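# Lean the plate upright in the wire stand

## Task

Set the plate upright in the wire rack so that it tilts backward and its food side faces outward, then leave the robot out of contact with the plate.

## Robot and tools

Robot: two arms, left_arm and right_arm, each ending in a five-finger hand (right_arm a right hand, left_arm its mirror image). Bases in the scene frame: left_arm at (+0.035, +0.237, 0) m, right_arm at (-0.037, -0.318, +0.042) m, both turned almost not at all. A fixed camera stand sits behind the arms, and the plate may sometimes get a short push from outside.

Frames. Scene frame: origin at table height, halfway between the nominal bases, +z up, +x out over the table, left_arm on the +y side. Every hand pose, target and velocity in a result is in that arm's own base frame; fixed cameras and the table use the scene frame. Hand point: 0.05 m in front of the palm and 0.15 m from the wrist face. Its +z runs along straight fingers (which reach 0.06-0.07 m past it, with their centre lines 0.06 m toward -y), +y points out of the palm, +x points across the palm away from the thumb on the right hand and toward the thumb on the left hand. A wrist bracket on the little-finger side can strike things.

The row (used by execute_actions and move): 28 numbers, each in [-1, 1], always filled for both arms. Order: left dx, dy, dz, rx, ry, rz; left little, ring, middle, index, thumb_bend, thumb_turn; left force_limit, speed; then the same 14 for the right arm. The six pose numbers are an offset, not a pose, measured from that arm's Hand target at the start of the action or move, along that arm's base axes; 1.0 equals 0.6 m for dx, dy, dz and 180 degrees for rx, ry, rz, which together form one rotation vector turning about the Hand target's position. Every row in one action counts from that same start, and repeating an offset moves the arm further. All zeros re-asks for the current Hand target. The six finger numbers are absolute targets: +1 open/straight, -1 closed; for thumb_turn, -1 puts the thumb in front of the palm and +1 beside it. force_limit maps -1..+1 to about 0..10 N at the fingertip (0..15 N for both thumb motors); speed rises from near zero at -1 to full at +0.48 and stays full above that. Close at speed -0.94 or lower for a gentle grip. There is no 'no change' value: to keep a hand as it is, resend its last carried-out eight numbers (or, before any, its hand_measured plus hand_force_limit and hand_speed). With the thumb in front, a grip fits objects about 0.035-0.065 m thick.

Tools.
- execute_actions(actions, cameras): actions is a list of actions; each action is up to 15 rows, one per 1/30 s step, the last row held to fill 15 steps. Images come only for an empty list or when cameras names them.
- move(target, speed, blend, blocking, cameras): target is one 28-number row, or up to 15 rows, each offset counting from the same starting Hand targets. Straight-line paths, shorter rotation. speed in m/s, 0.002 to 4.3, default 0.25 (rotation up to twice that in rad/s), one value or one per target. blend in metres rounds corners; 0 stops at each target. blocking=false returns after about 0.5 s while motion continues. Paths do not avoid obstacles or the other arm; the whole move is capped at 10 s.
- wait(seconds 0-10, cameras): lets the scene run with last commands held.
- stop(cameras): brakes a running move.
- zoom_image(camera, region [x0, y0, x1, y1] in pixels, at most 504 by 504): closer look at the newest image of cam_high, cam_left_wrist or cam_right_wrist (each 896x504).
- show_instructions(): shows reference images.
- finished_scene(scene): ends the current scene, given its number; irreversible, and the plate must stay correctly placed without the robot.

Results: per arm end_effector_position (m) and end_effector_quat_wxyz in its base frame, which may be off by a few cm; Hand target (the last commanded pose after clipping, the base for the next offsets); joint positions, velocities (possibly reported as within noise) and torques; hand_measured, hand_stopped_by (moving, target, force, stalled, fault) and hand_load_n, each six values in the finger order above. A load near 0 after grasping means the grip was lost. A move adds a 'move:' line such as done, off_target, moving, held or fault, plus limits=paced (pose clipped) or limits=held (steps withheld). Done means at rest within 10 mm and 2 degrees, but says nothing about contact.

Behaviour: arms track loosely and often rest 1-3 cm (up to 5 cm) short, usually low; send the remaining gap as a new offset. Orientation commands are clipped to 40 degrees from the measured one per step. An arm blocked by something keeps pressing; command a target back beyond the hand point to release it. Joint limits (rad): waist -2.880..2.880, shoulder 0..3.142, elbow 0..3.019, wrist pitch -1.693..1.571, wrist yaw -1.571..1.571, wrist roll -2.094..2.094.

Avoid: letting the plate drop or fall off the table, releasing it while it moves, fast impacts or hard presses on the table, stand or fixed objects, contact or squeezing between the two arms or hands, excessive finger loads, paths passing close to an arm's own base, and long stretched or pushing poses that overheat motors (watch for a MOTOR HOT line; at 100 °C the arm goes limp for a while). Finish with both hands clear of the plate.

Each tool is called after "Request:" by a JSON object that holds its "method" and its "body".

Reference images:

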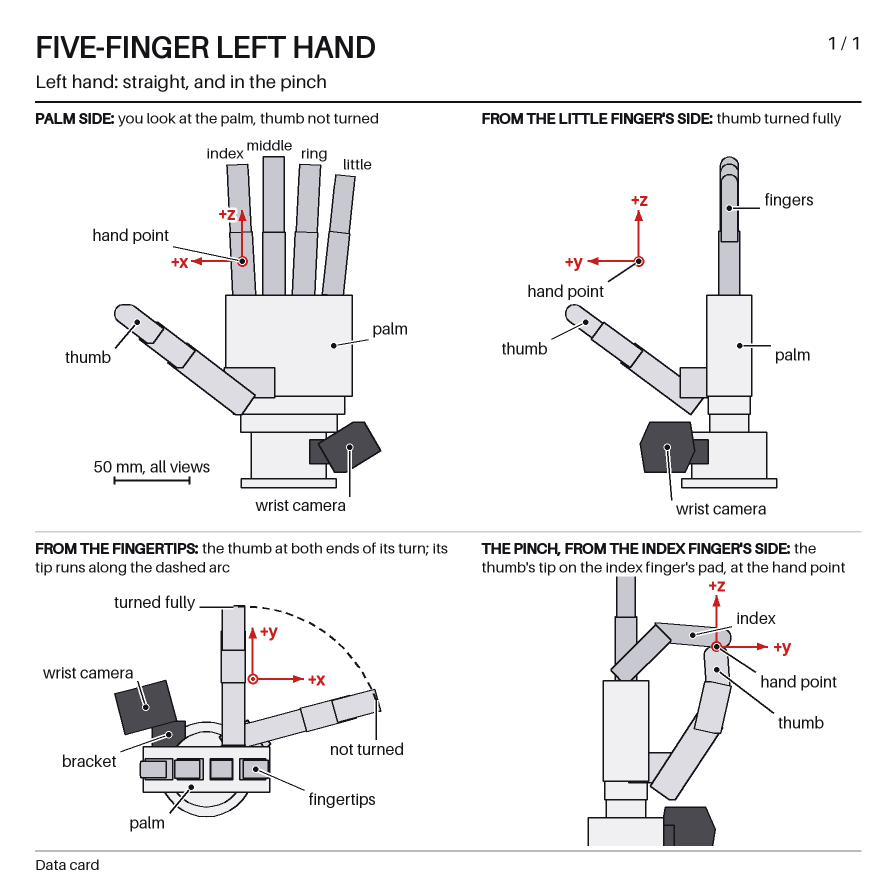

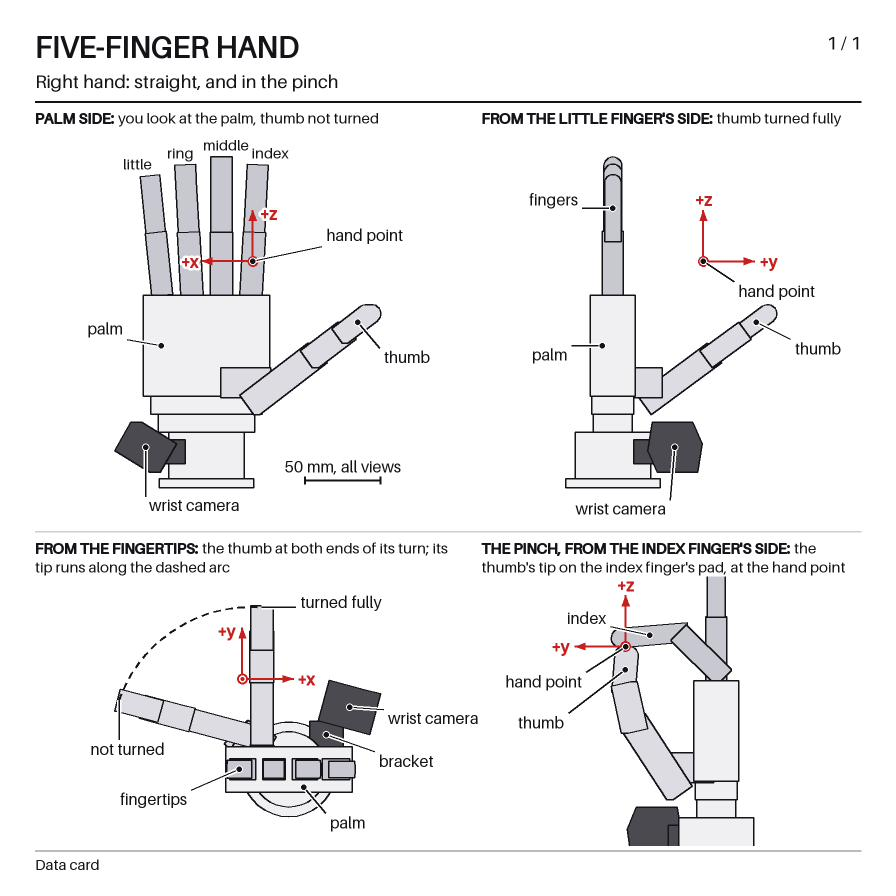

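## Session

Request:
{"method": "execute_actions", "body": {"actions": []}}

Scene clock: 0.00 s.
left_arm: end_effector_position=(+0.1356, -0.4725, +0.2686) hand_measured=(+1.000, +1.000, +1.000, +1.000, +1.000, +1.000) hand_load_n=(+0.0, +0.0, +0.0, +0.0, +0.0, +0.0) hand_stopped_by=(target, target, target, target, target, target) hand_force_limit=0.00 hand_speed=-0.80 end_effector_quat_wxyz=(-0.049, -0.406, +0.614, -0.675) | right_arm: end_effector_position=(+0.3690, -0.1712, +0.1800) hand_measured=(+1.000, +1.000, +1.000, +1.000, +1.000, +1.000) hand_load_n=(+0.0, +0.0, +0.0, +0.0, +0.0, +0.0) hand_stopped_by=(target, target, target, target, target, target) hand_force_limit=0.00 hand_speed=-0.80 end_effector_quat_wxyz=(-0.028, -0.485, +0.874, +0.033)
Joint positions: left_arm=[-1.237 0.998 0.55 0.362 -0.177 -0.671] | right_arm=[-0.51 1.626 1.462 -1.493 0.013 0.048]
Joint velocities: within noise
Joint torques (N m): no reading
Heat: left arm: hottest wrist roll 31 °C; right arm: hottest shoulder 32 °C.
Hand target: left_arm +0.1373, -0.4774, +0.2832; -0.051, -0.403, +0.606, -0.684 | right_arm +0.3760, -0.1751, +0.1886; -0.021, -0.485, +0.874, +0.021

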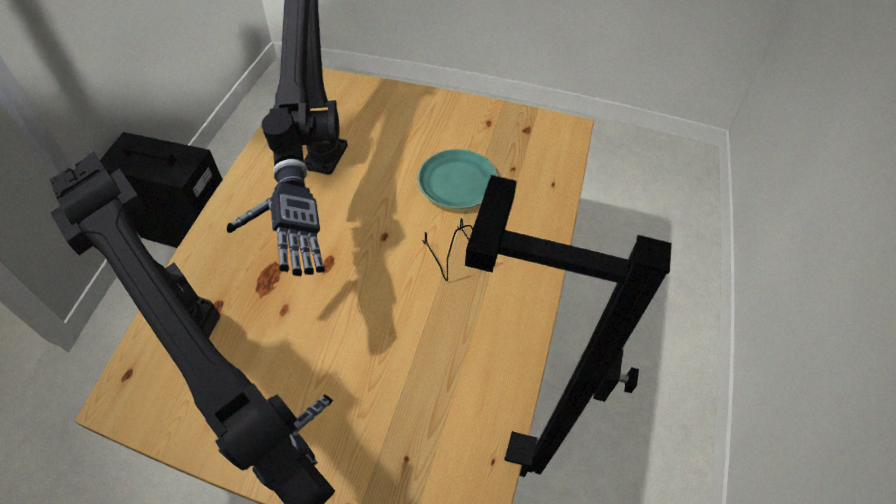

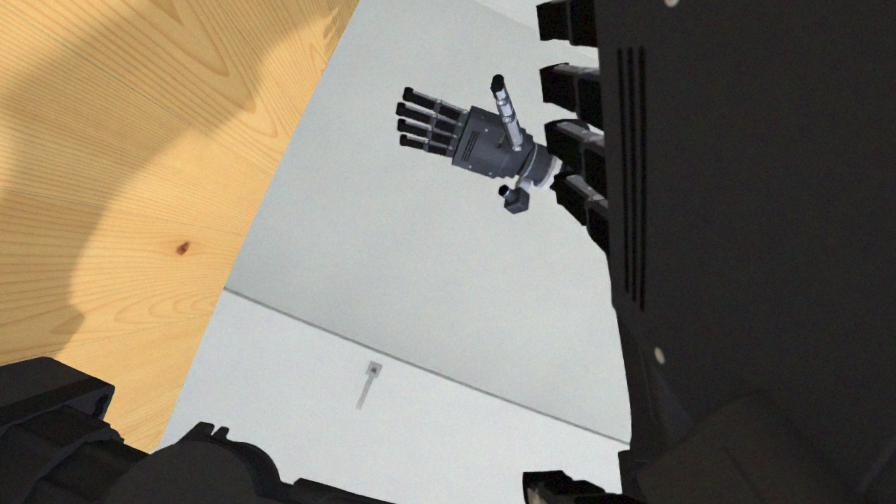

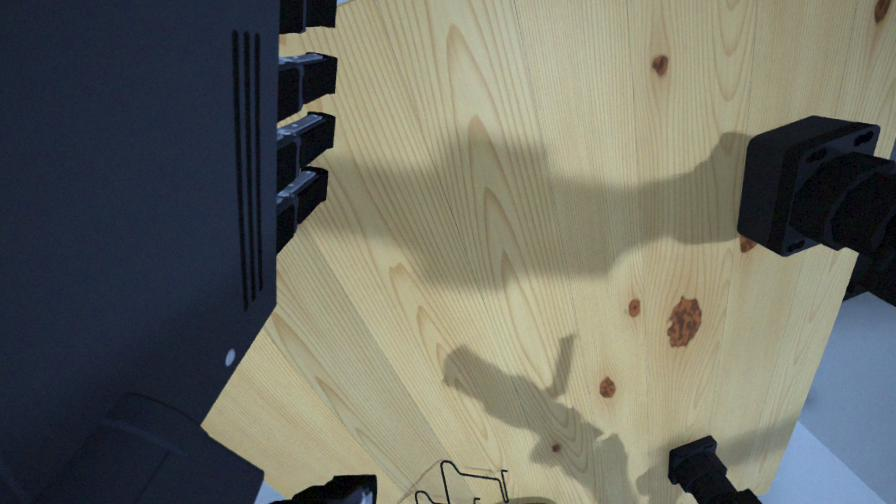

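Request:
{"method": "zoom_image", "body": {"camera": "cam_high", "region": [380, 120, 560, 300]}}

Request:
{"method": "zoom_image", "body": {"camera": "cam_right_wrist", "region": [330, 380, 600, 504]}}

Request:
{"method": "zoom_image", "body": {"camera": "cam_high", "region": [60, 60, 400, 400]}}

Scaled by 2.800 from the camera's 896x504 image, which has a finer 1280x720 frame.

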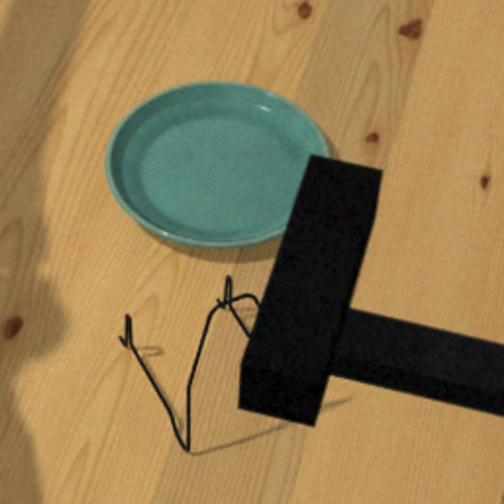

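Scaled by 1.867 from the camera's 896x504 image, which has a finer 1280x720 frame.

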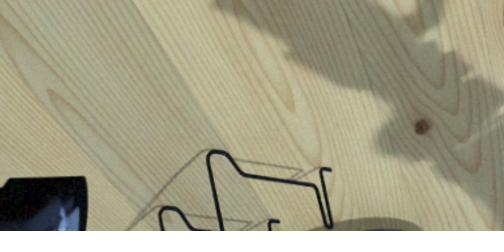

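Scaled by 1.482 from the camera's 896x504 image, which has a finer 1280x720 frame.

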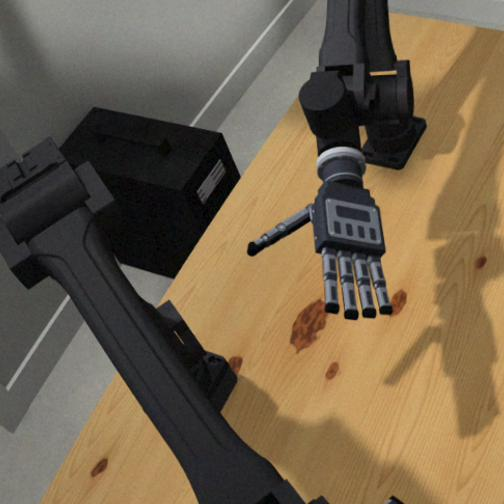

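Request:
{"method": "move", "body": {"target": [0,0.333,0.1,0,0,0,1,1,1,1,1,1,0,-0.8,0.133,0.2,0.2,0,0,0,1,1,1,1,1,1,0,-0.8], "cameras": ["all"]}}

Scene clock: 124.83 s.
left_arm: end_effector_position=(+0.1362, -0.2800, +0.3342) hand_measured=(+1.000, +1.000, +1.000, +1.000, +1.000, +1.000) hand_load_n=(+0.0, -0.5, -0.5, +0.0, +0.5, +0.0) hand_stopped_by=(target, target, target, target, target, target) hand_force_limit=0.00 hand_speed=-0.80 end_effector_quat_wxyz=(+0.059, +0.409, -0.605, +0.680) | right_arm: end_effector_position=(+0.4454, -0.0537, +0.2860) hand_measured=(+1.000, +1.000, +1.000, +1.000, +1.000, +1.000) hand_load_n=(+0.0, +0.0, +0.0, +0.0, -0.5, +0.0) hand_stopped_by=(target, target, target, target, target, target) hand_force_limit=0.00 hand_speed=-0.80 end_effector_quat_wxyz=(+0.011, -0.487, +0.873, +0.001)
Joint positions: left_arm=[-0.698 0.292 0.491 -0.27 0.365 -0.655] | right_arm=[-0.234 1.626 1.755 -1.685 -0.017 0.319]
Joint torques (N m): left_arm=[1.96 2.49 11.23 1.61 0.2 0.18] | right_arm=[-0.67 -13.92 12.29 0.27 -0.13 0.1]
Heat: left arm: hottest elbow 40 °C; right arm: hottest elbow 38 °C.
Hand target: left_arm +0.1373, -0.2776, +0.3432; +0.051, +0.403, -0.606, +0.684 | right_arm +0.4559, -0.0549, +0.3086; -0.021, -0.485, +0.874, +0.022
Off the commanded pose: left_arm 0.009 m, 1 deg | right_arm 0.025 m, 4 deg.
joint sent to its limit (right arm) — joint 4 (wrist pitch), lower limit. The joint targets are off in orientation, not in position.
move: off_target (right_arm)

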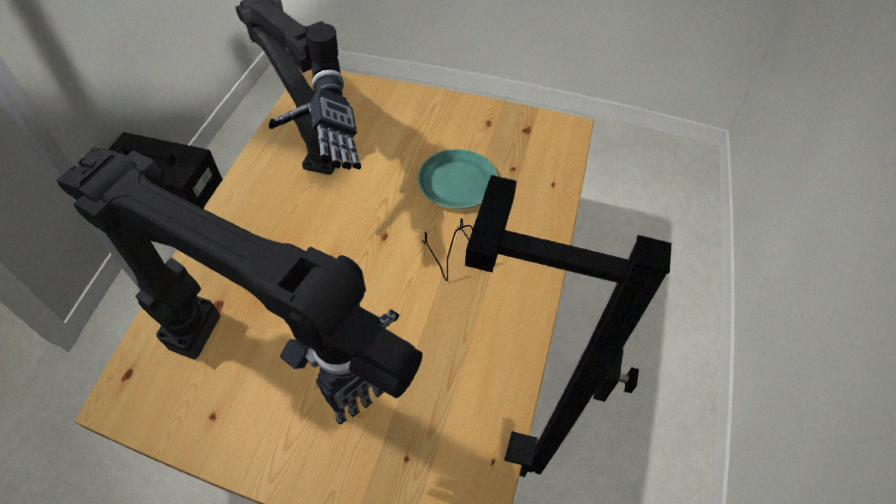

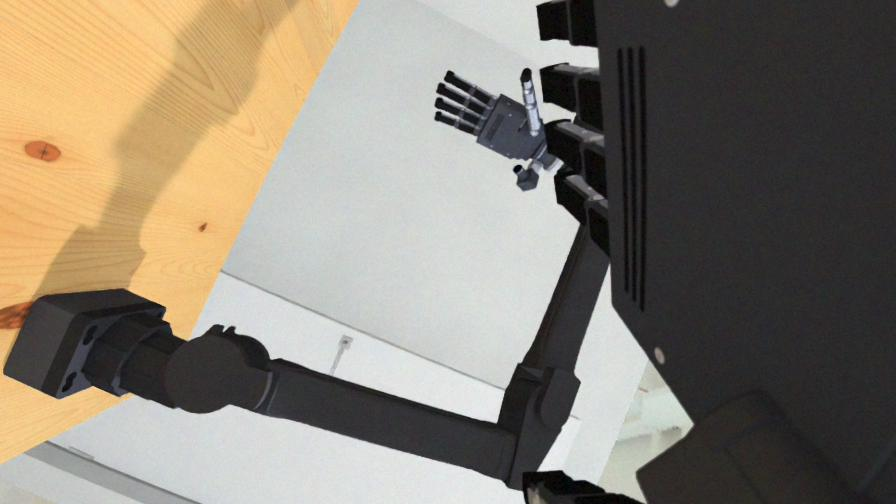

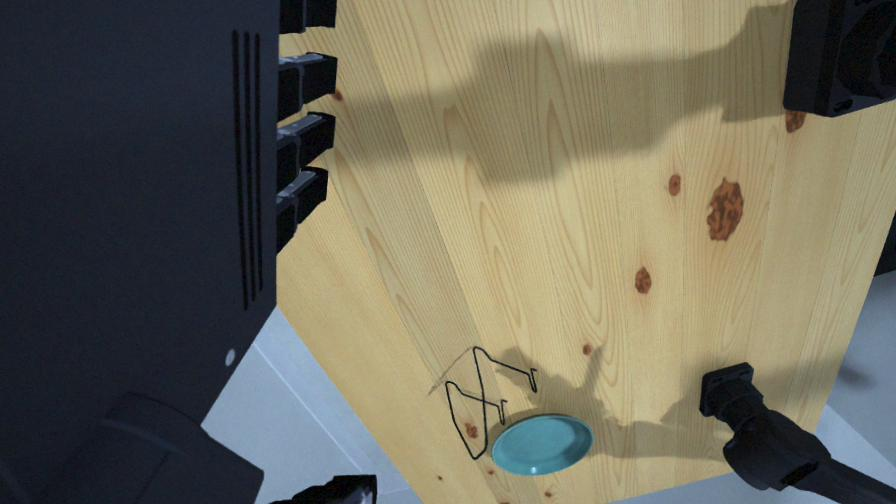

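Request:
{"method": "zoom_image", "body": {"camera": "cam_high", "region": [230, 60, 390, 200]}}

Request:
{"method": "zoom_image", "body": {"camera": "cam_high", "region": [120, 270, 420, 440]}}

Request:
{"method": "zoom_image", "body": {"camera": "cam_right_wrist", "region": [400, 320, 640, 504]}}

Scaled by 3.150 from the camera's 896x504 image, which has a finer 1280x720 frame.

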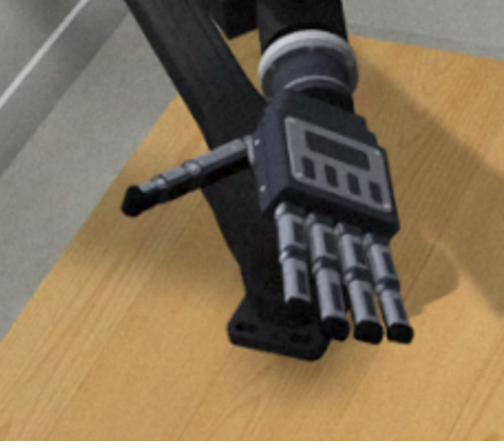

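Scaled by 1.680 from the camera's 896x504 image, which has a finer 1280x720 frame.

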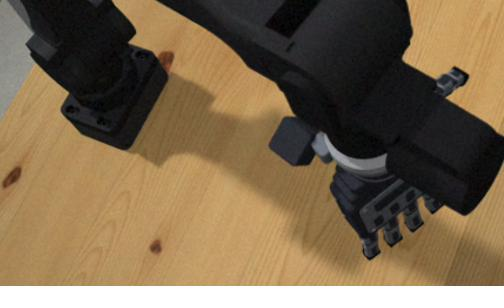

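Scaled by 2.100 from the camera's 896x504 image, which has a finer 1280x720 frame.

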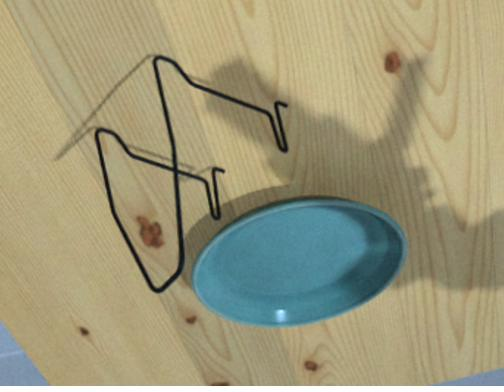

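Request:
{"method": "move", "body": {"target": [0.438,0.463,-0.239,0.3666,0.3157,0.1012,1,1,1,1,1,1,0,-0.8,0,0,0,0,0,0,1,1,1,1,1,1,0,-0.8], "cameras": ["all"]}}

Scene clock: 322.50 s.
left_arm: end_effector_position=(+0.3853, -0.0042, +0.1867) hand_measured=(+1.000, +1.000, +1.000, +1.000, +1.000, +1.000) hand_load_n=(+0.0, +0.0, +0.0, +0.5, +0.0, +0.0) hand_stopped_by=(target, target, target, target, target, target) hand_force_limit=0.00 hand_speed=-0.80 end_effector_quat_wxyz=(+0.012, +0.704, -0.710, -0.008) | right_arm: end_effector_position=(+0.4454, -0.0537, +0.2860) hand_measured=(+1.000, +1.000, +1.000, +1.000, +1.000, +1.000) hand_load_n=(+0.0, +0.0, +0.0, +0.0, +0.0, +0.0) hand_stopped_by=(target, target, target, target, target, target) hand_force_limit=0.00 hand_speed=-0.80 end_effector_quat_wxyz=(+0.011, -0.487, +0.873, +0.001)
Joint positions: left_arm=[0.061 1.537 1.384 -1.447 0.004 0.071] | right_arm=[-0.234 1.626 1.755 -1.685 -0.017 0.32]
Joint torques (N m): left_arm=[2.14 -11.63 11.93 -0.18 -0.17 0.06] | right_arm=[-0.21 -14.8 11.88 0.09 -0.16 0.08]
Heat: left arm: hottest elbow 43 °C; right arm: hottest elbow 43 °C.
Hand target: left_arm +0.4002, +0.0002, +0.1997; +0.000, +0.707, -0.707, +0.000 | right_arm +0.4559, -0.0549, +0.3086; -0.021, -0.485, +0.874, +0.022
Off the commanded pose: left_arm 0.020 m, 2 deg | right_arm 0.025 m, 4 deg.
joint sent to its limit (right arm) — joint 4 (wrist pitch), lower limit. The joint targets are off in orientation, not in position.
move: off_target (left_arm, right_arm)

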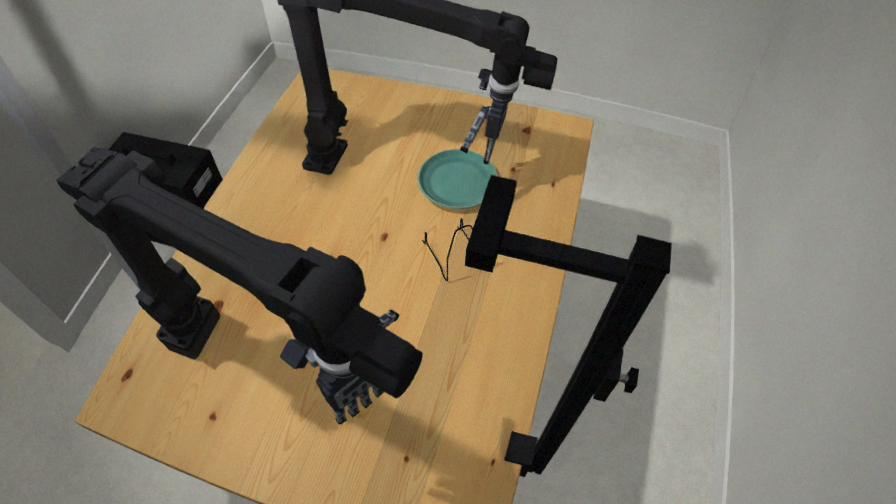

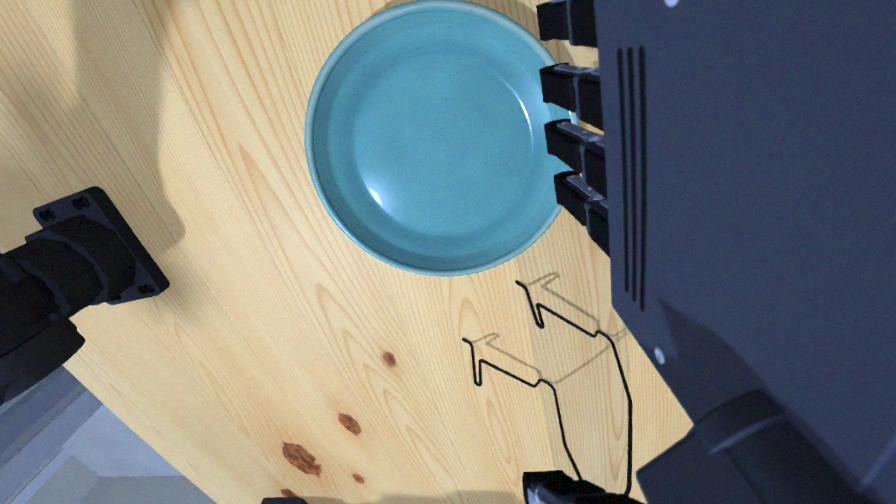

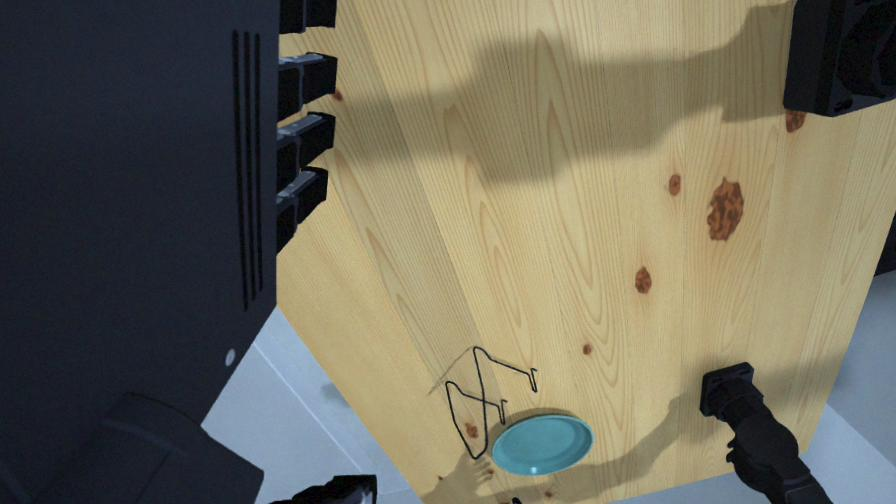

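Request:
{"method": "zoom_image", "body": {"camera": "cam_left_wrist", "region": [290, 0, 640, 300]}}

Request:
{"method": "zoom_image", "body": {"camera": "cam_right_wrist", "region": [430, 340, 610, 504]}}

Request:
{"method": "zoom_image", "body": {"camera": "cam_high", "region": [400, 130, 530, 260]}}

Scaled by 1.440 from the camera's 896x504 image, which has a finer 1280x720 frame.

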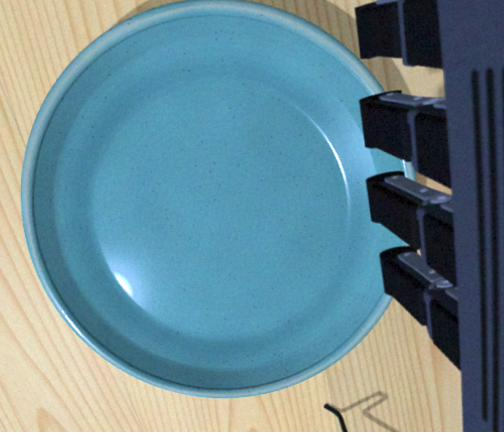

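Scaled by 2.800 from the camera's 896x504 image, which has a finer 1280x720 frame.

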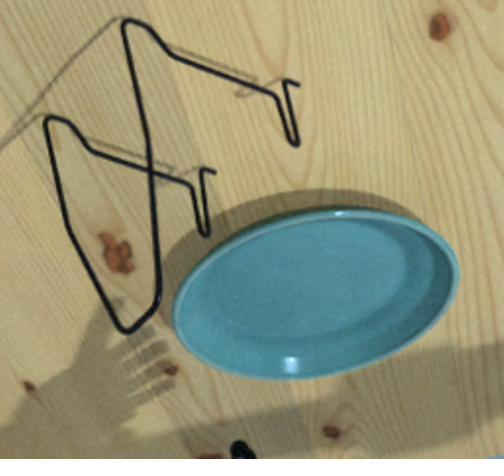

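Scaled by 3.877 from the camera's 896x504 image, which has a finer 1280x720 frame.

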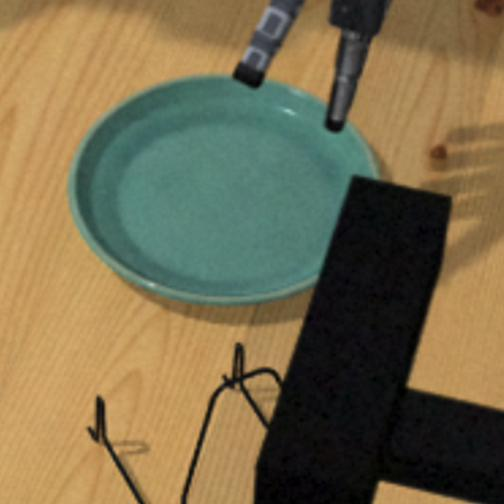

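Request:
{"method": "move", "body": {"target": [0.0863,0.028,-0.133,0,-0.139,0,0,0,0,0,0.5,-1,0,0,0,0,0,0,0,0,1,1,1,1,1,1,0,-0.8], "cameras": ["all"]}}

Scene clock: 406.00 s.
left_arm: end_effector_position=(+0.4529, +0.0129, +0.1205) hand_measured=(+0.000, +0.000, +0.000, +0.000, +0.500, -1.000) hand_load_n=(+0.0, +0.0, +0.0, +0.0, +0.0, +0.0) hand_stopped_by=(target, target, target, target, target, target) hand_force_limit=0.00 hand_speed=0.00 end_effector_quat_wxyz=(-0.147, +0.694, -0.689, +0.149) | right_arm: end_effector_position=(+0.4454, -0.0537, +0.2860) hand_measured=(+1.000, +1.000, +1.000, +1.000, +1.000, +1.000) hand_load_n=(+0.0, +0.0, +0.0, +0.0, +0.0, +0.0) hand_stopped_by=(target, target, target, target, target, target) hand_force_limit=0.00 hand_speed=-0.80 end_effector_quat_wxyz=(+0.011, -0.487, +0.873, +0.001)
Joint positions: left_arm=[0.105 1.438 1.104 -0.816 0.044 0.087] | right_arm=[-0.234 1.626 1.755 -1.685 -0.017 0.32]
Joint torques (N m): left_arm=[1.96 -11.93 7.36 2 0.15 0.23] | right_arm=[-0.62 -15.15 12.11 0.29 -0.15 0.08]
Heat: left arm: hottest elbow 46 °C; right arm: hottest elbow 44 °C.
Hand target: left_arm +0.4520, +0.0169, +0.1200; -0.153, +0.690, -0.691, +0.153 | right_arm +0.4559, -0.0549, +0.3086; -0.021, -0.485, +0.874, +0.022
Off the commanded pose: left_arm 0.004 m, 1 deg | right_arm 0.025 m, 4 deg.
joint sent to its limit (right arm) — joint 4 (wrist pitch), lower limit. The joint targets are off in orientation, not in position.
move: off_target (right_arm)

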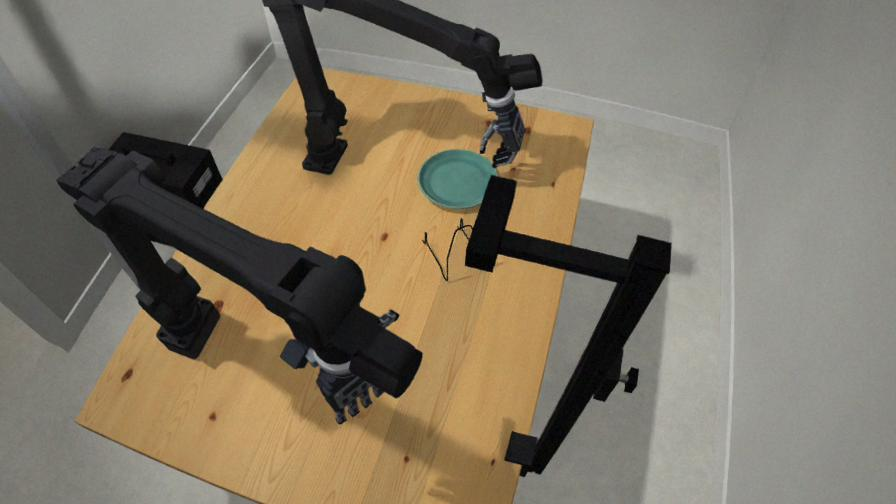

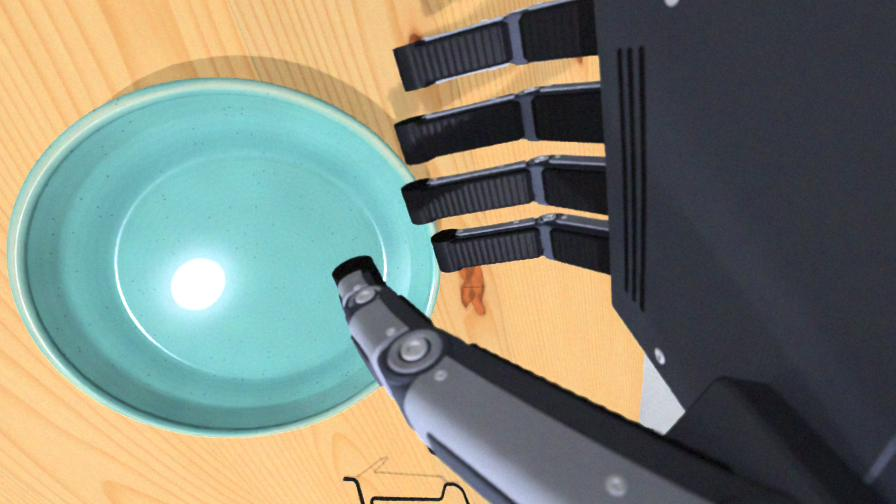

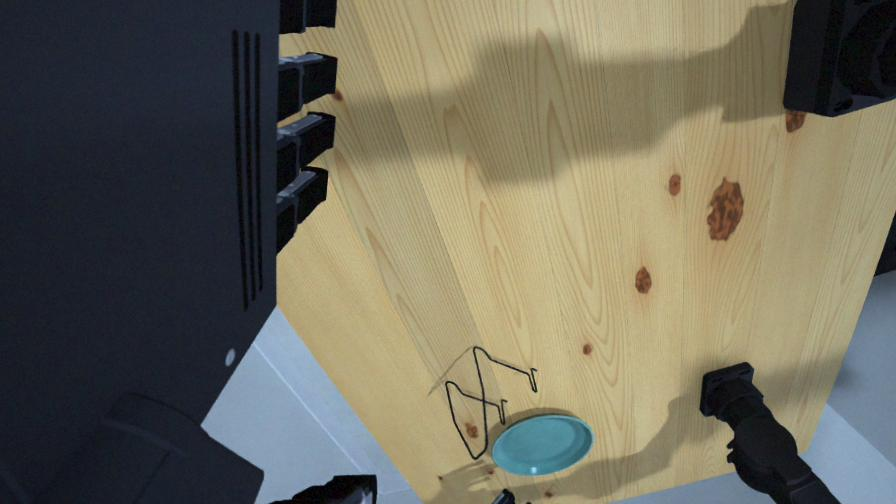

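Request:
{"method": "zoom_image", "body": {"camera": "cam_high", "region": [410, 90, 560, 220]}}

Scaled by 3.360 from the camera's 896x504 image, which has a finer 1280x720 frame.

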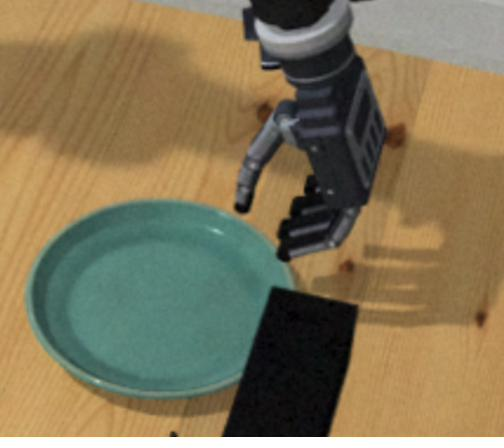

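Request:
{"method": "move", "body": {"target": [[0.075,-0.01,0,0,0,0,0,0,0,0,0.5,-1,0,0,0,0,0,0,0,0,1,1,1,1,1,1,0,-0.8],[0.075,-0.01,-0.108,0,0,0,0,0,0,0,0.5,-1,0,0,0,0,0,0,0,0,1,1,1,1,1,1,0,-0.8]], "speed": 0.15, "cameras": ["cam_high","cam_left_wrist"]}}

Request:
{"method": "zoom_image", "body": {"camera": "cam_high", "region": [410, 90, 560, 220]}}

Scene clock: 472.07 s.
left_arm: end_effector_position=(+0.4955, +0.0147, +0.0615) hand_measured=(+0.000, +0.000, +0.000, +0.000, +0.500, -1.000) hand_load_n=(+0.0, +0.0, +0.0, +0.0, +0.0, +0.0) hand_stopped_by=(target, target, target, target, target, target) hand_force_limit=0.00 hand_speed=0.00 end_effector_quat_wxyz=(-0.152, +0.691, -0.690, +0.153) | right_arm: end_effector_position=(+0.4454, -0.0537, +0.2860) hand_measured=(+1.000, +1.000, +1.000, +1.000, +1.000, +1.000) hand_load_n=(+0.0, +0.0, +0.0, +0.0, +0.0, +0.0) hand_stopped_by=(target, target, target, target, target, target) hand_force_limit=0.00 hand_speed=-0.80 end_effector_quat_wxyz=(+0.011, -0.487, +0.873, +0.001)
Joint positions: left_arm=[0.098 1.6 1.118 -0.655 0.042 0.087] | right_arm=[-0.234 1.626 1.755 -1.685 -0.017 0.32]
Joint torques (N m): left_arm=[0.91 -12.16 7.2 2.09 -0.15 0.01] | right_arm=[-0.73 -15.15 12.38 -0.05 -0.16 0.09]
Heat: left arm: hottest elbow 41 °C; right arm: hottest elbow 45 °C.
Hand target: left_arm +0.4968, +0.0111, +0.0550; -0.153, +0.690, -0.691, +0.153 | right_arm +0.4559, -0.0549, +0.3086; -0.021, -0.485, +0.874, +0.022
Off the commanded pose: left_arm 0.007 m, 0 deg | right_arm 0.025 m, 4 deg.
joint sent to its limit (right arm) — joint 4 (wrist pitch), lower limit. The joint targets are off in orientation, not in position.
move: off_target (right_arm)
Images, in order (width x height): cam_high 896x504, cam_left_wrist 896x504.

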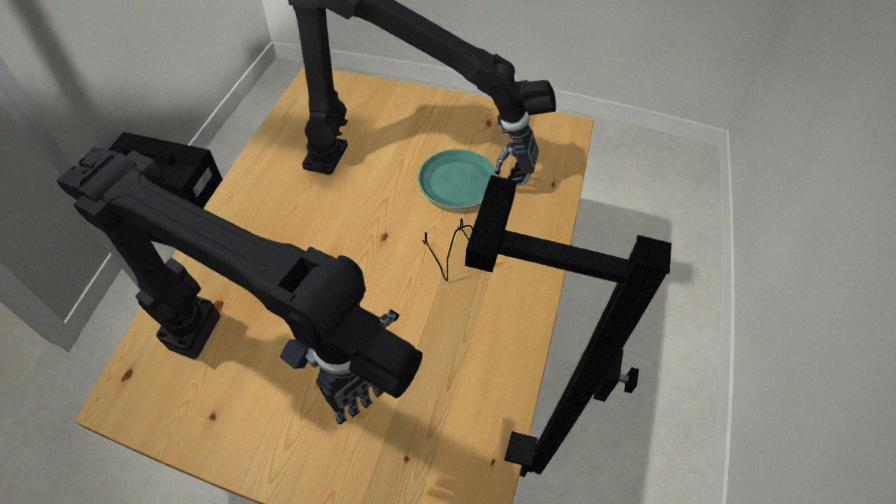

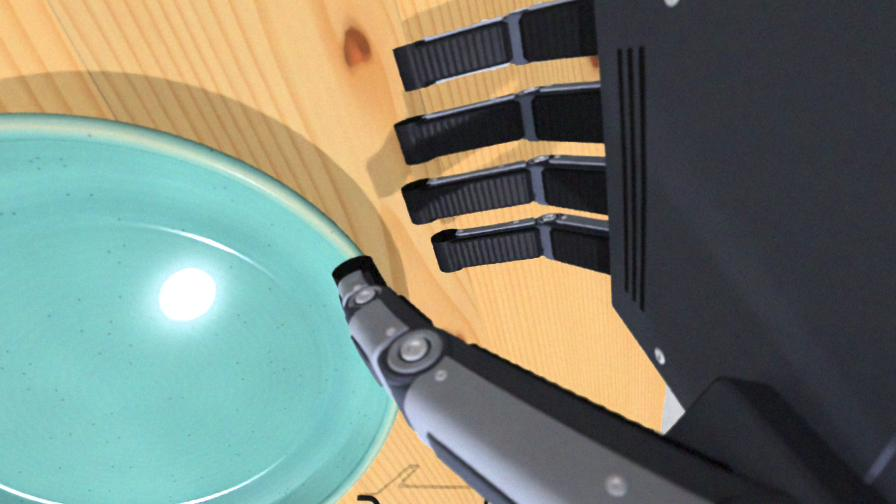

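Scaled by 3.360 from the camera's 896x504 image, which has a finer 1280x720 frame.

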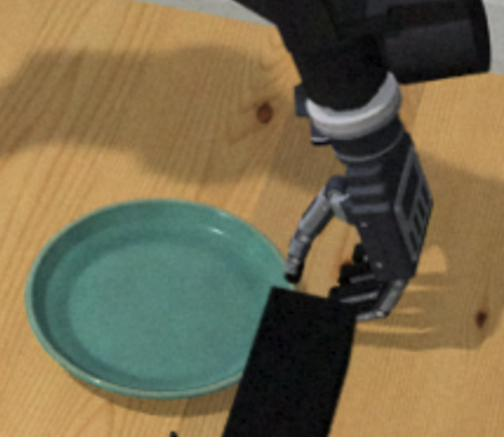

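Request:
{"method": "move", "body": {"target": [0,-0.02,-0.05,0,0,0,0,0,0,0,0.5,-1,0,0,0,0,0,0,0,0,1,1,1,1,1,1,0,-0.8], "speed": 0.1, "cameras": ["cam_high","cam_left_wrist"]}}

Request:
{"method": "zoom_image", "body": {"camera": "cam_high", "region": [410, 90, 560, 220]}}

Scene clock: 493.00 s.
left_arm: end_effector_position=(+0.4982, +0.0063, +0.0430) hand_measured=(+0.000, +0.000, +0.000, +0.000, +0.500, -1.000) hand_load_n=(+0.0, +0.0, -6.0, +0.0, +0.0, +0.0) hand_stopped_by=(target, target, target, target, target, target) hand_force_limit=0.00 hand_speed=0.00 end_effector_quat_wxyz=(-0.160, +0.685, -0.693, +0.155) | right_arm: end_effector_position=(+0.4454, -0.0537, +0.2860) hand_measured=(+1.000, +1.000, +1.000, +1.000, +1.000, +1.000) hand_load_n=(+0.0, +0.0, +0.0, +0.0, +0.0, +0.0) hand_stopped_by=(target, target, target, target, target, target) hand_force_limit=0.00 hand_speed=-0.80 end_effector_quat_wxyz=(+0.011, -0.487, +0.873, +0.001)
Joint positions: left_arm=[0.077 1.621 1.087 -0.588 0.029 0.082] | right_arm=[-0.234 1.626 1.755 -1.685 -0.017 0.32]
Joint torques (N m): left_arm=[0.32 -10.4 6.23 2.69 -0.05 -0.14] | right_arm=[-0.62 -14.74 12.34 0.16 -0.11 0.08]
Heat: left arm: hottest elbow 40 °C; right arm: hottest elbow 45 °C.
Hand target: left_arm +0.4968, -0.0011, +0.0251; -0.153, +0.690, -0.691, +0.153 | right_arm +0.4559, -0.0549, +0.3086; -0.021, -0.485, +0.874, +0.022
Off the commanded pose: left_arm 0.019 m, 1 deg | right_arm 0.025 m, 4 deg.
joint sent to its limit (right arm) — joint 4 (wrist pitch), lower limit. The joint targets are off in orientation, not in position.
move: off_target (left_arm, right_arm)
Images, in order (width x height): cam_high 896x504, cam_left_wrist 896x504.

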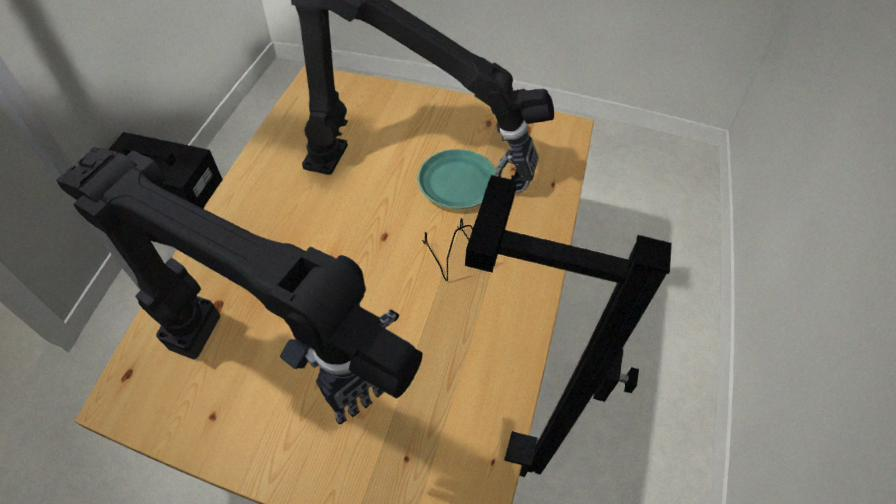

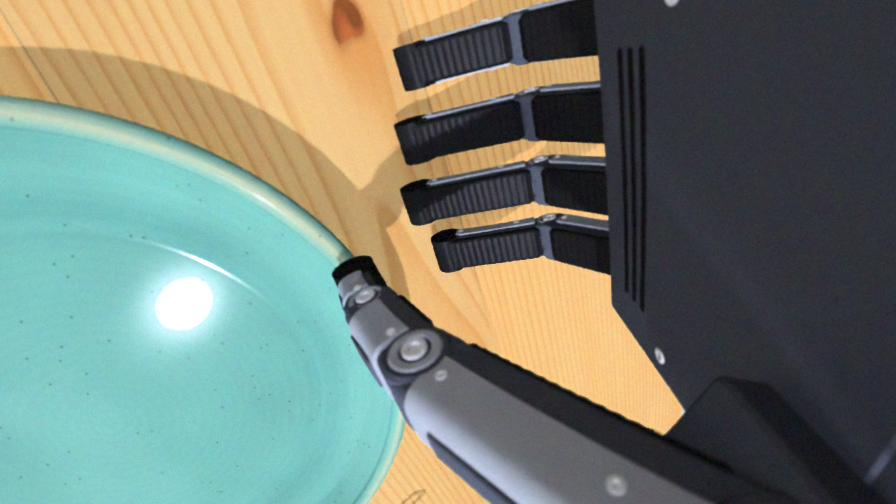

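Scaled by 3.360 from the camera's 896x504 image, which has a finer 1280x720 frame.

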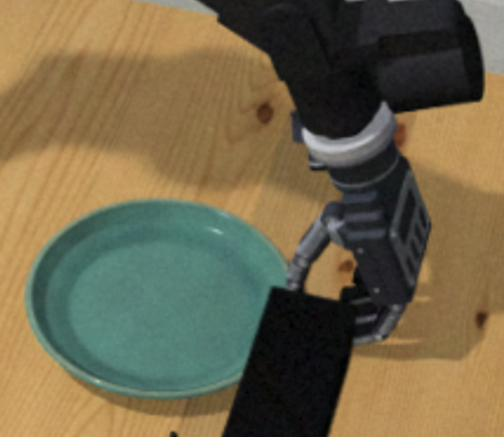

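Request:
{"method": "move", "body": {"target": [0,-0.003,0.038,0,0,0,0,0,0,0,0.5,-1,0,0,0,0,0,0,0,0,1,1,1,1,1,1,0,-0.8], "speed": 0.1}}

Scene clock: 501.50 s.
left_arm: end_effector_position=(+0.4958, +0.0043, +0.0438) hand_measured=(+0.000, +0.000, +0.000, +0.000, +0.500, -1.000) hand_load_n=(+0.0, +0.0, -0.5, +0.0, +0.0, +0.0) hand_stopped_by=(target, target, target, target, target, target) hand_force_limit=0.00 hand_speed=0.00 end_effector_quat_wxyz=(-0.157, +0.687, -0.693, +0.153) | right_arm: end_effector_position=(+0.4454, -0.0537, +0.2860) hand_measured=(+1.000, +1.000, +1.000, +1.000, +1.000, +1.000) hand_load_n=(+0.0, +0.0, +0.0, +0.0, +0.0, +0.0) hand_stopped_by=(target, target, target, target, target, target) hand_force_limit=0.00 hand_speed=-0.80 end_effector_quat_wxyz=(+0.011, -0.487, +0.873, +0.001)
Joint positions: left_arm=[0.073 1.618 1.087 -0.599 0.026 0.075] | right_arm=[-0.234 1.626 1.755 -1.685 -0.017 0.32]
Joint torques (N m): left_arm=[0.97 -13.1 8.43 0.43 -0.03 -0.09] | right_arm=[0.21 -14.74 12.18 -0.01 -0.14 0.09]
Heat: left arm: hottest elbow 40 °C; right arm: hottest elbow 46 °C.
Hand target: left_arm +0.4968, -0.0029, +0.0479; -0.153, +0.690, -0.691, +0.153 | right_arm +0.4559, -0.0549, +0.3086; -0.021, -0.485, +0.874, +0.022
Off the commanded pose: left_arm 0.008 m, 1 deg | right_arm 0.025 m, 4 deg.
joint sent to its limit (right arm) — joint 4 (wrist pitch), lower limit. The joint targets are off in orientation, not in position.
move: off_target (right_arm)

Request:
{"method": "move", "body": {"target": [-0.07,0,0.005,0,0,0,0,0,0,0,0.5,-1,0,0,0,0,0,0,0,0,1,1,1,1,1,1,0,-0.8], "speed": 0.1, "cameras": ["cam_high","cam_left_wrist"]}}

Request:
{"method": "zoom_image", "body": {"camera": "cam_left_wrist", "region": [250, 100, 550, 400]}}

Scene clock: 508.10 s.
left_arm: end_effector_position=(+0.4618, +0.0012, +0.0507) hand_measured=(+0.000, +0.000, +0.000, +0.000, +0.500, -1.000) hand_load_n=(+0.0, +0.0, +1.0, +1.5, +0.0, +0.0) hand_stopped_by=(target, target, target, target, target, target) hand_force_limit=0.00 hand_speed=0.00 end_effector_quat_wxyz=(-0.157, +0.687, -0.693, +0.153) | right_arm: end_effector_position=(+0.4454, -0.0537, +0.2860) hand_measured=(+1.000, +1.000, +1.000, +1.000, +1.000, +1.000) hand_load_n=(+0.0, +0.0, +0.0, +0.0, +0.0, +0.0) hand_stopped_by=(target, target, target, target, target, target) hand_force_limit=0.00 hand_speed=-0.80 end_effector_quat_wxyz=(+0.011, -0.487, +0.873, +0.001)
Joint positions: left_arm=[0.072 1.527 0.998 -0.601 0.026 0.074] | right_arm=[-0.234 1.626 1.755 -1.685 -0.017 0.32]
Joint torques (N m): left_arm=[1.32 -12.81 6.48 1.11 0.07 -0.04] | right_arm=[-0.62 -14.33 12.6 0.2 -0.12 0.05]
Heat: left arm: hottest elbow 40 °C; right arm: hottest elbow 46 °C.
Hand target: left_arm +0.4548, -0.0029, +0.0509; -0.153, +0.690, -0.691, +0.153 | right_arm +0.4559, -0.0549, +0.3086; -0.021, -0.485, +0.874, +0.022
Off the commanded pose: left_arm 0.008 m, 1 deg | right_arm 0.025 m, 4 deg.
joint sent to its limit (right arm) — joint 4 (wrist pitch), lower limit. The joint targets are off in orientation, not in position.
move: off_target (right_arm)
Images, in order (width x height): cam_high 896x504, cam_left_wrist 896x504.

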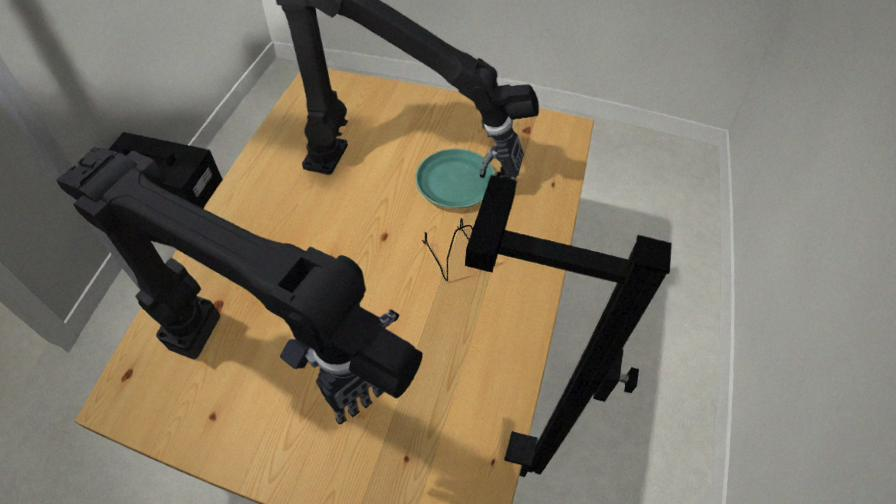

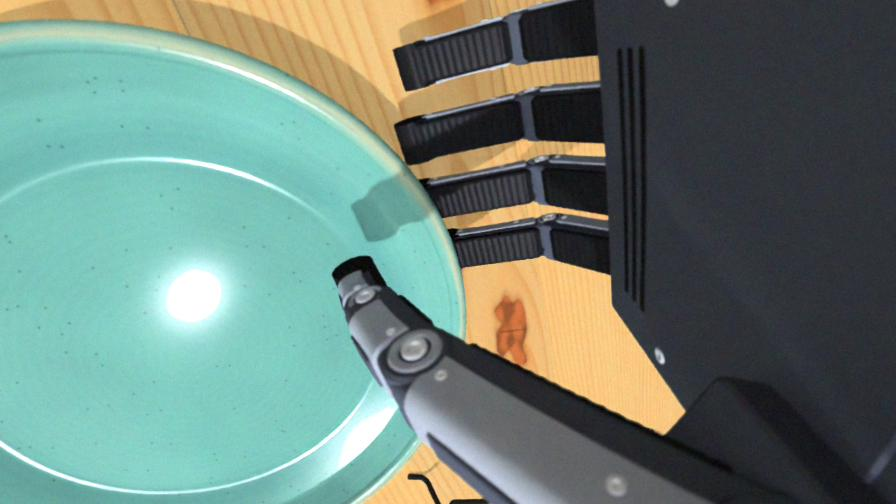

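Scaled by 1.680 from the camera's 896x504 image, which has a finer 1280x720 frame.

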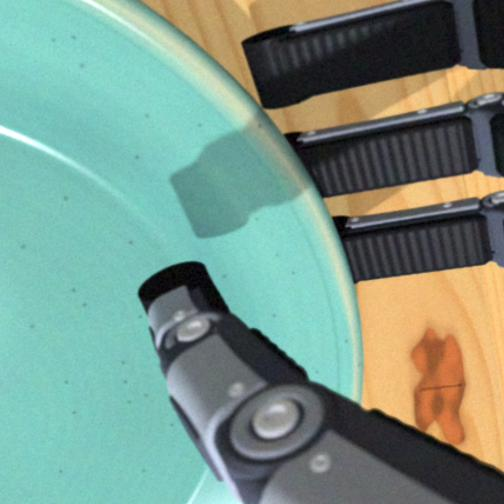

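Request:
{"method": "move", "body": {"target": [[0.0,0,-0.012,0,0,0,0,0,0,0,0.5,-1,0,0,0,0,0,0,0,0,1,1,1,1,1,1,0,-0.8],[-0.02,0,-0.012,0,0,0,0,0,0,0,0.5,-1,0,0,0,0,0,0,0,0,1,1,1,1,1,1,0,-0.8]], "speed": 0.08, "cameras": ["cam_left_wrist"]}}

Scene clock: 520.57 s.
left_arm: end_effector_position=(+0.4517, +0.0005, +0.0468) hand_measured=(+0.000, +0.000, +0.000, +0.000, +0.500, -1.000) hand_load_n=(+0.0, +0.0, +1.0, +1.5, +0.0, +0.0) hand_stopped_by=(target, target, target, target, target, target) hand_force_limit=0.00 hand_speed=0.00 end_effector_quat_wxyz=(-0.159, +0.687, -0.692, +0.155) | right_arm: end_effector_position=(+0.4454, -0.0537, +0.2860) hand_measured=(+1.000, +1.000, +1.000, +1.000, +1.000, +1.000) hand_load_n=(+0.0, +0.0, +0.0, +0.0, +0.0, +0.0) hand_stopped_by=(target, target, target, target, target, target) hand_force_limit=0.00 hand_speed=-0.80 end_effector_quat_wxyz=(+0.011, -0.487, +0.873, +0.001)
Joint positions: left_arm=[0.072 1.504 0.96 -0.579 0.026 0.073] | right_arm=[-0.234 1.626 1.755 -1.685 -0.017 0.32]
Joint torques (N m): left_arm=[1.38 -12.28 5.98 1.2 0.11 -0.06] | right_arm=[-0.62 -14.33 12.07 0.08 -0.14 0.05]
Heat: left arm: hottest elbow 40 °C; right arm: hottest elbow 46 °C.
Hand target: left_arm +0.4429, -0.0029, +0.0437; -0.153, +0.690, -0.691, +0.153 | right_arm +0.4559, -0.0549, +0.3086; -0.021, -0.485, +0.874, +0.022
Off the commanded pose: left_arm 0.010 m, 1 deg | right_arm 0.025 m, 4 deg.
joint sent to its limit (right arm) — joint 4 (wrist pitch), lower limit. The joint targets are off in orientation, not in position.
move: off_target (right_arm)
Images, in order (width x height): cam_left_wrist 896x504.

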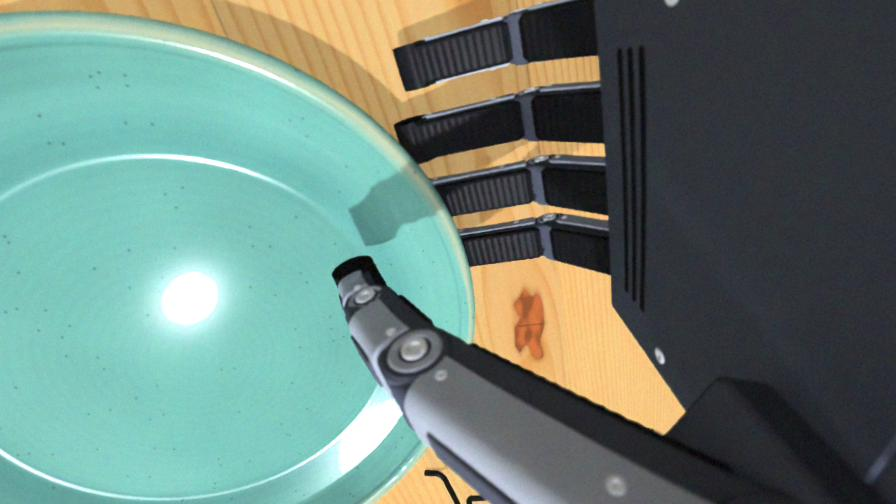

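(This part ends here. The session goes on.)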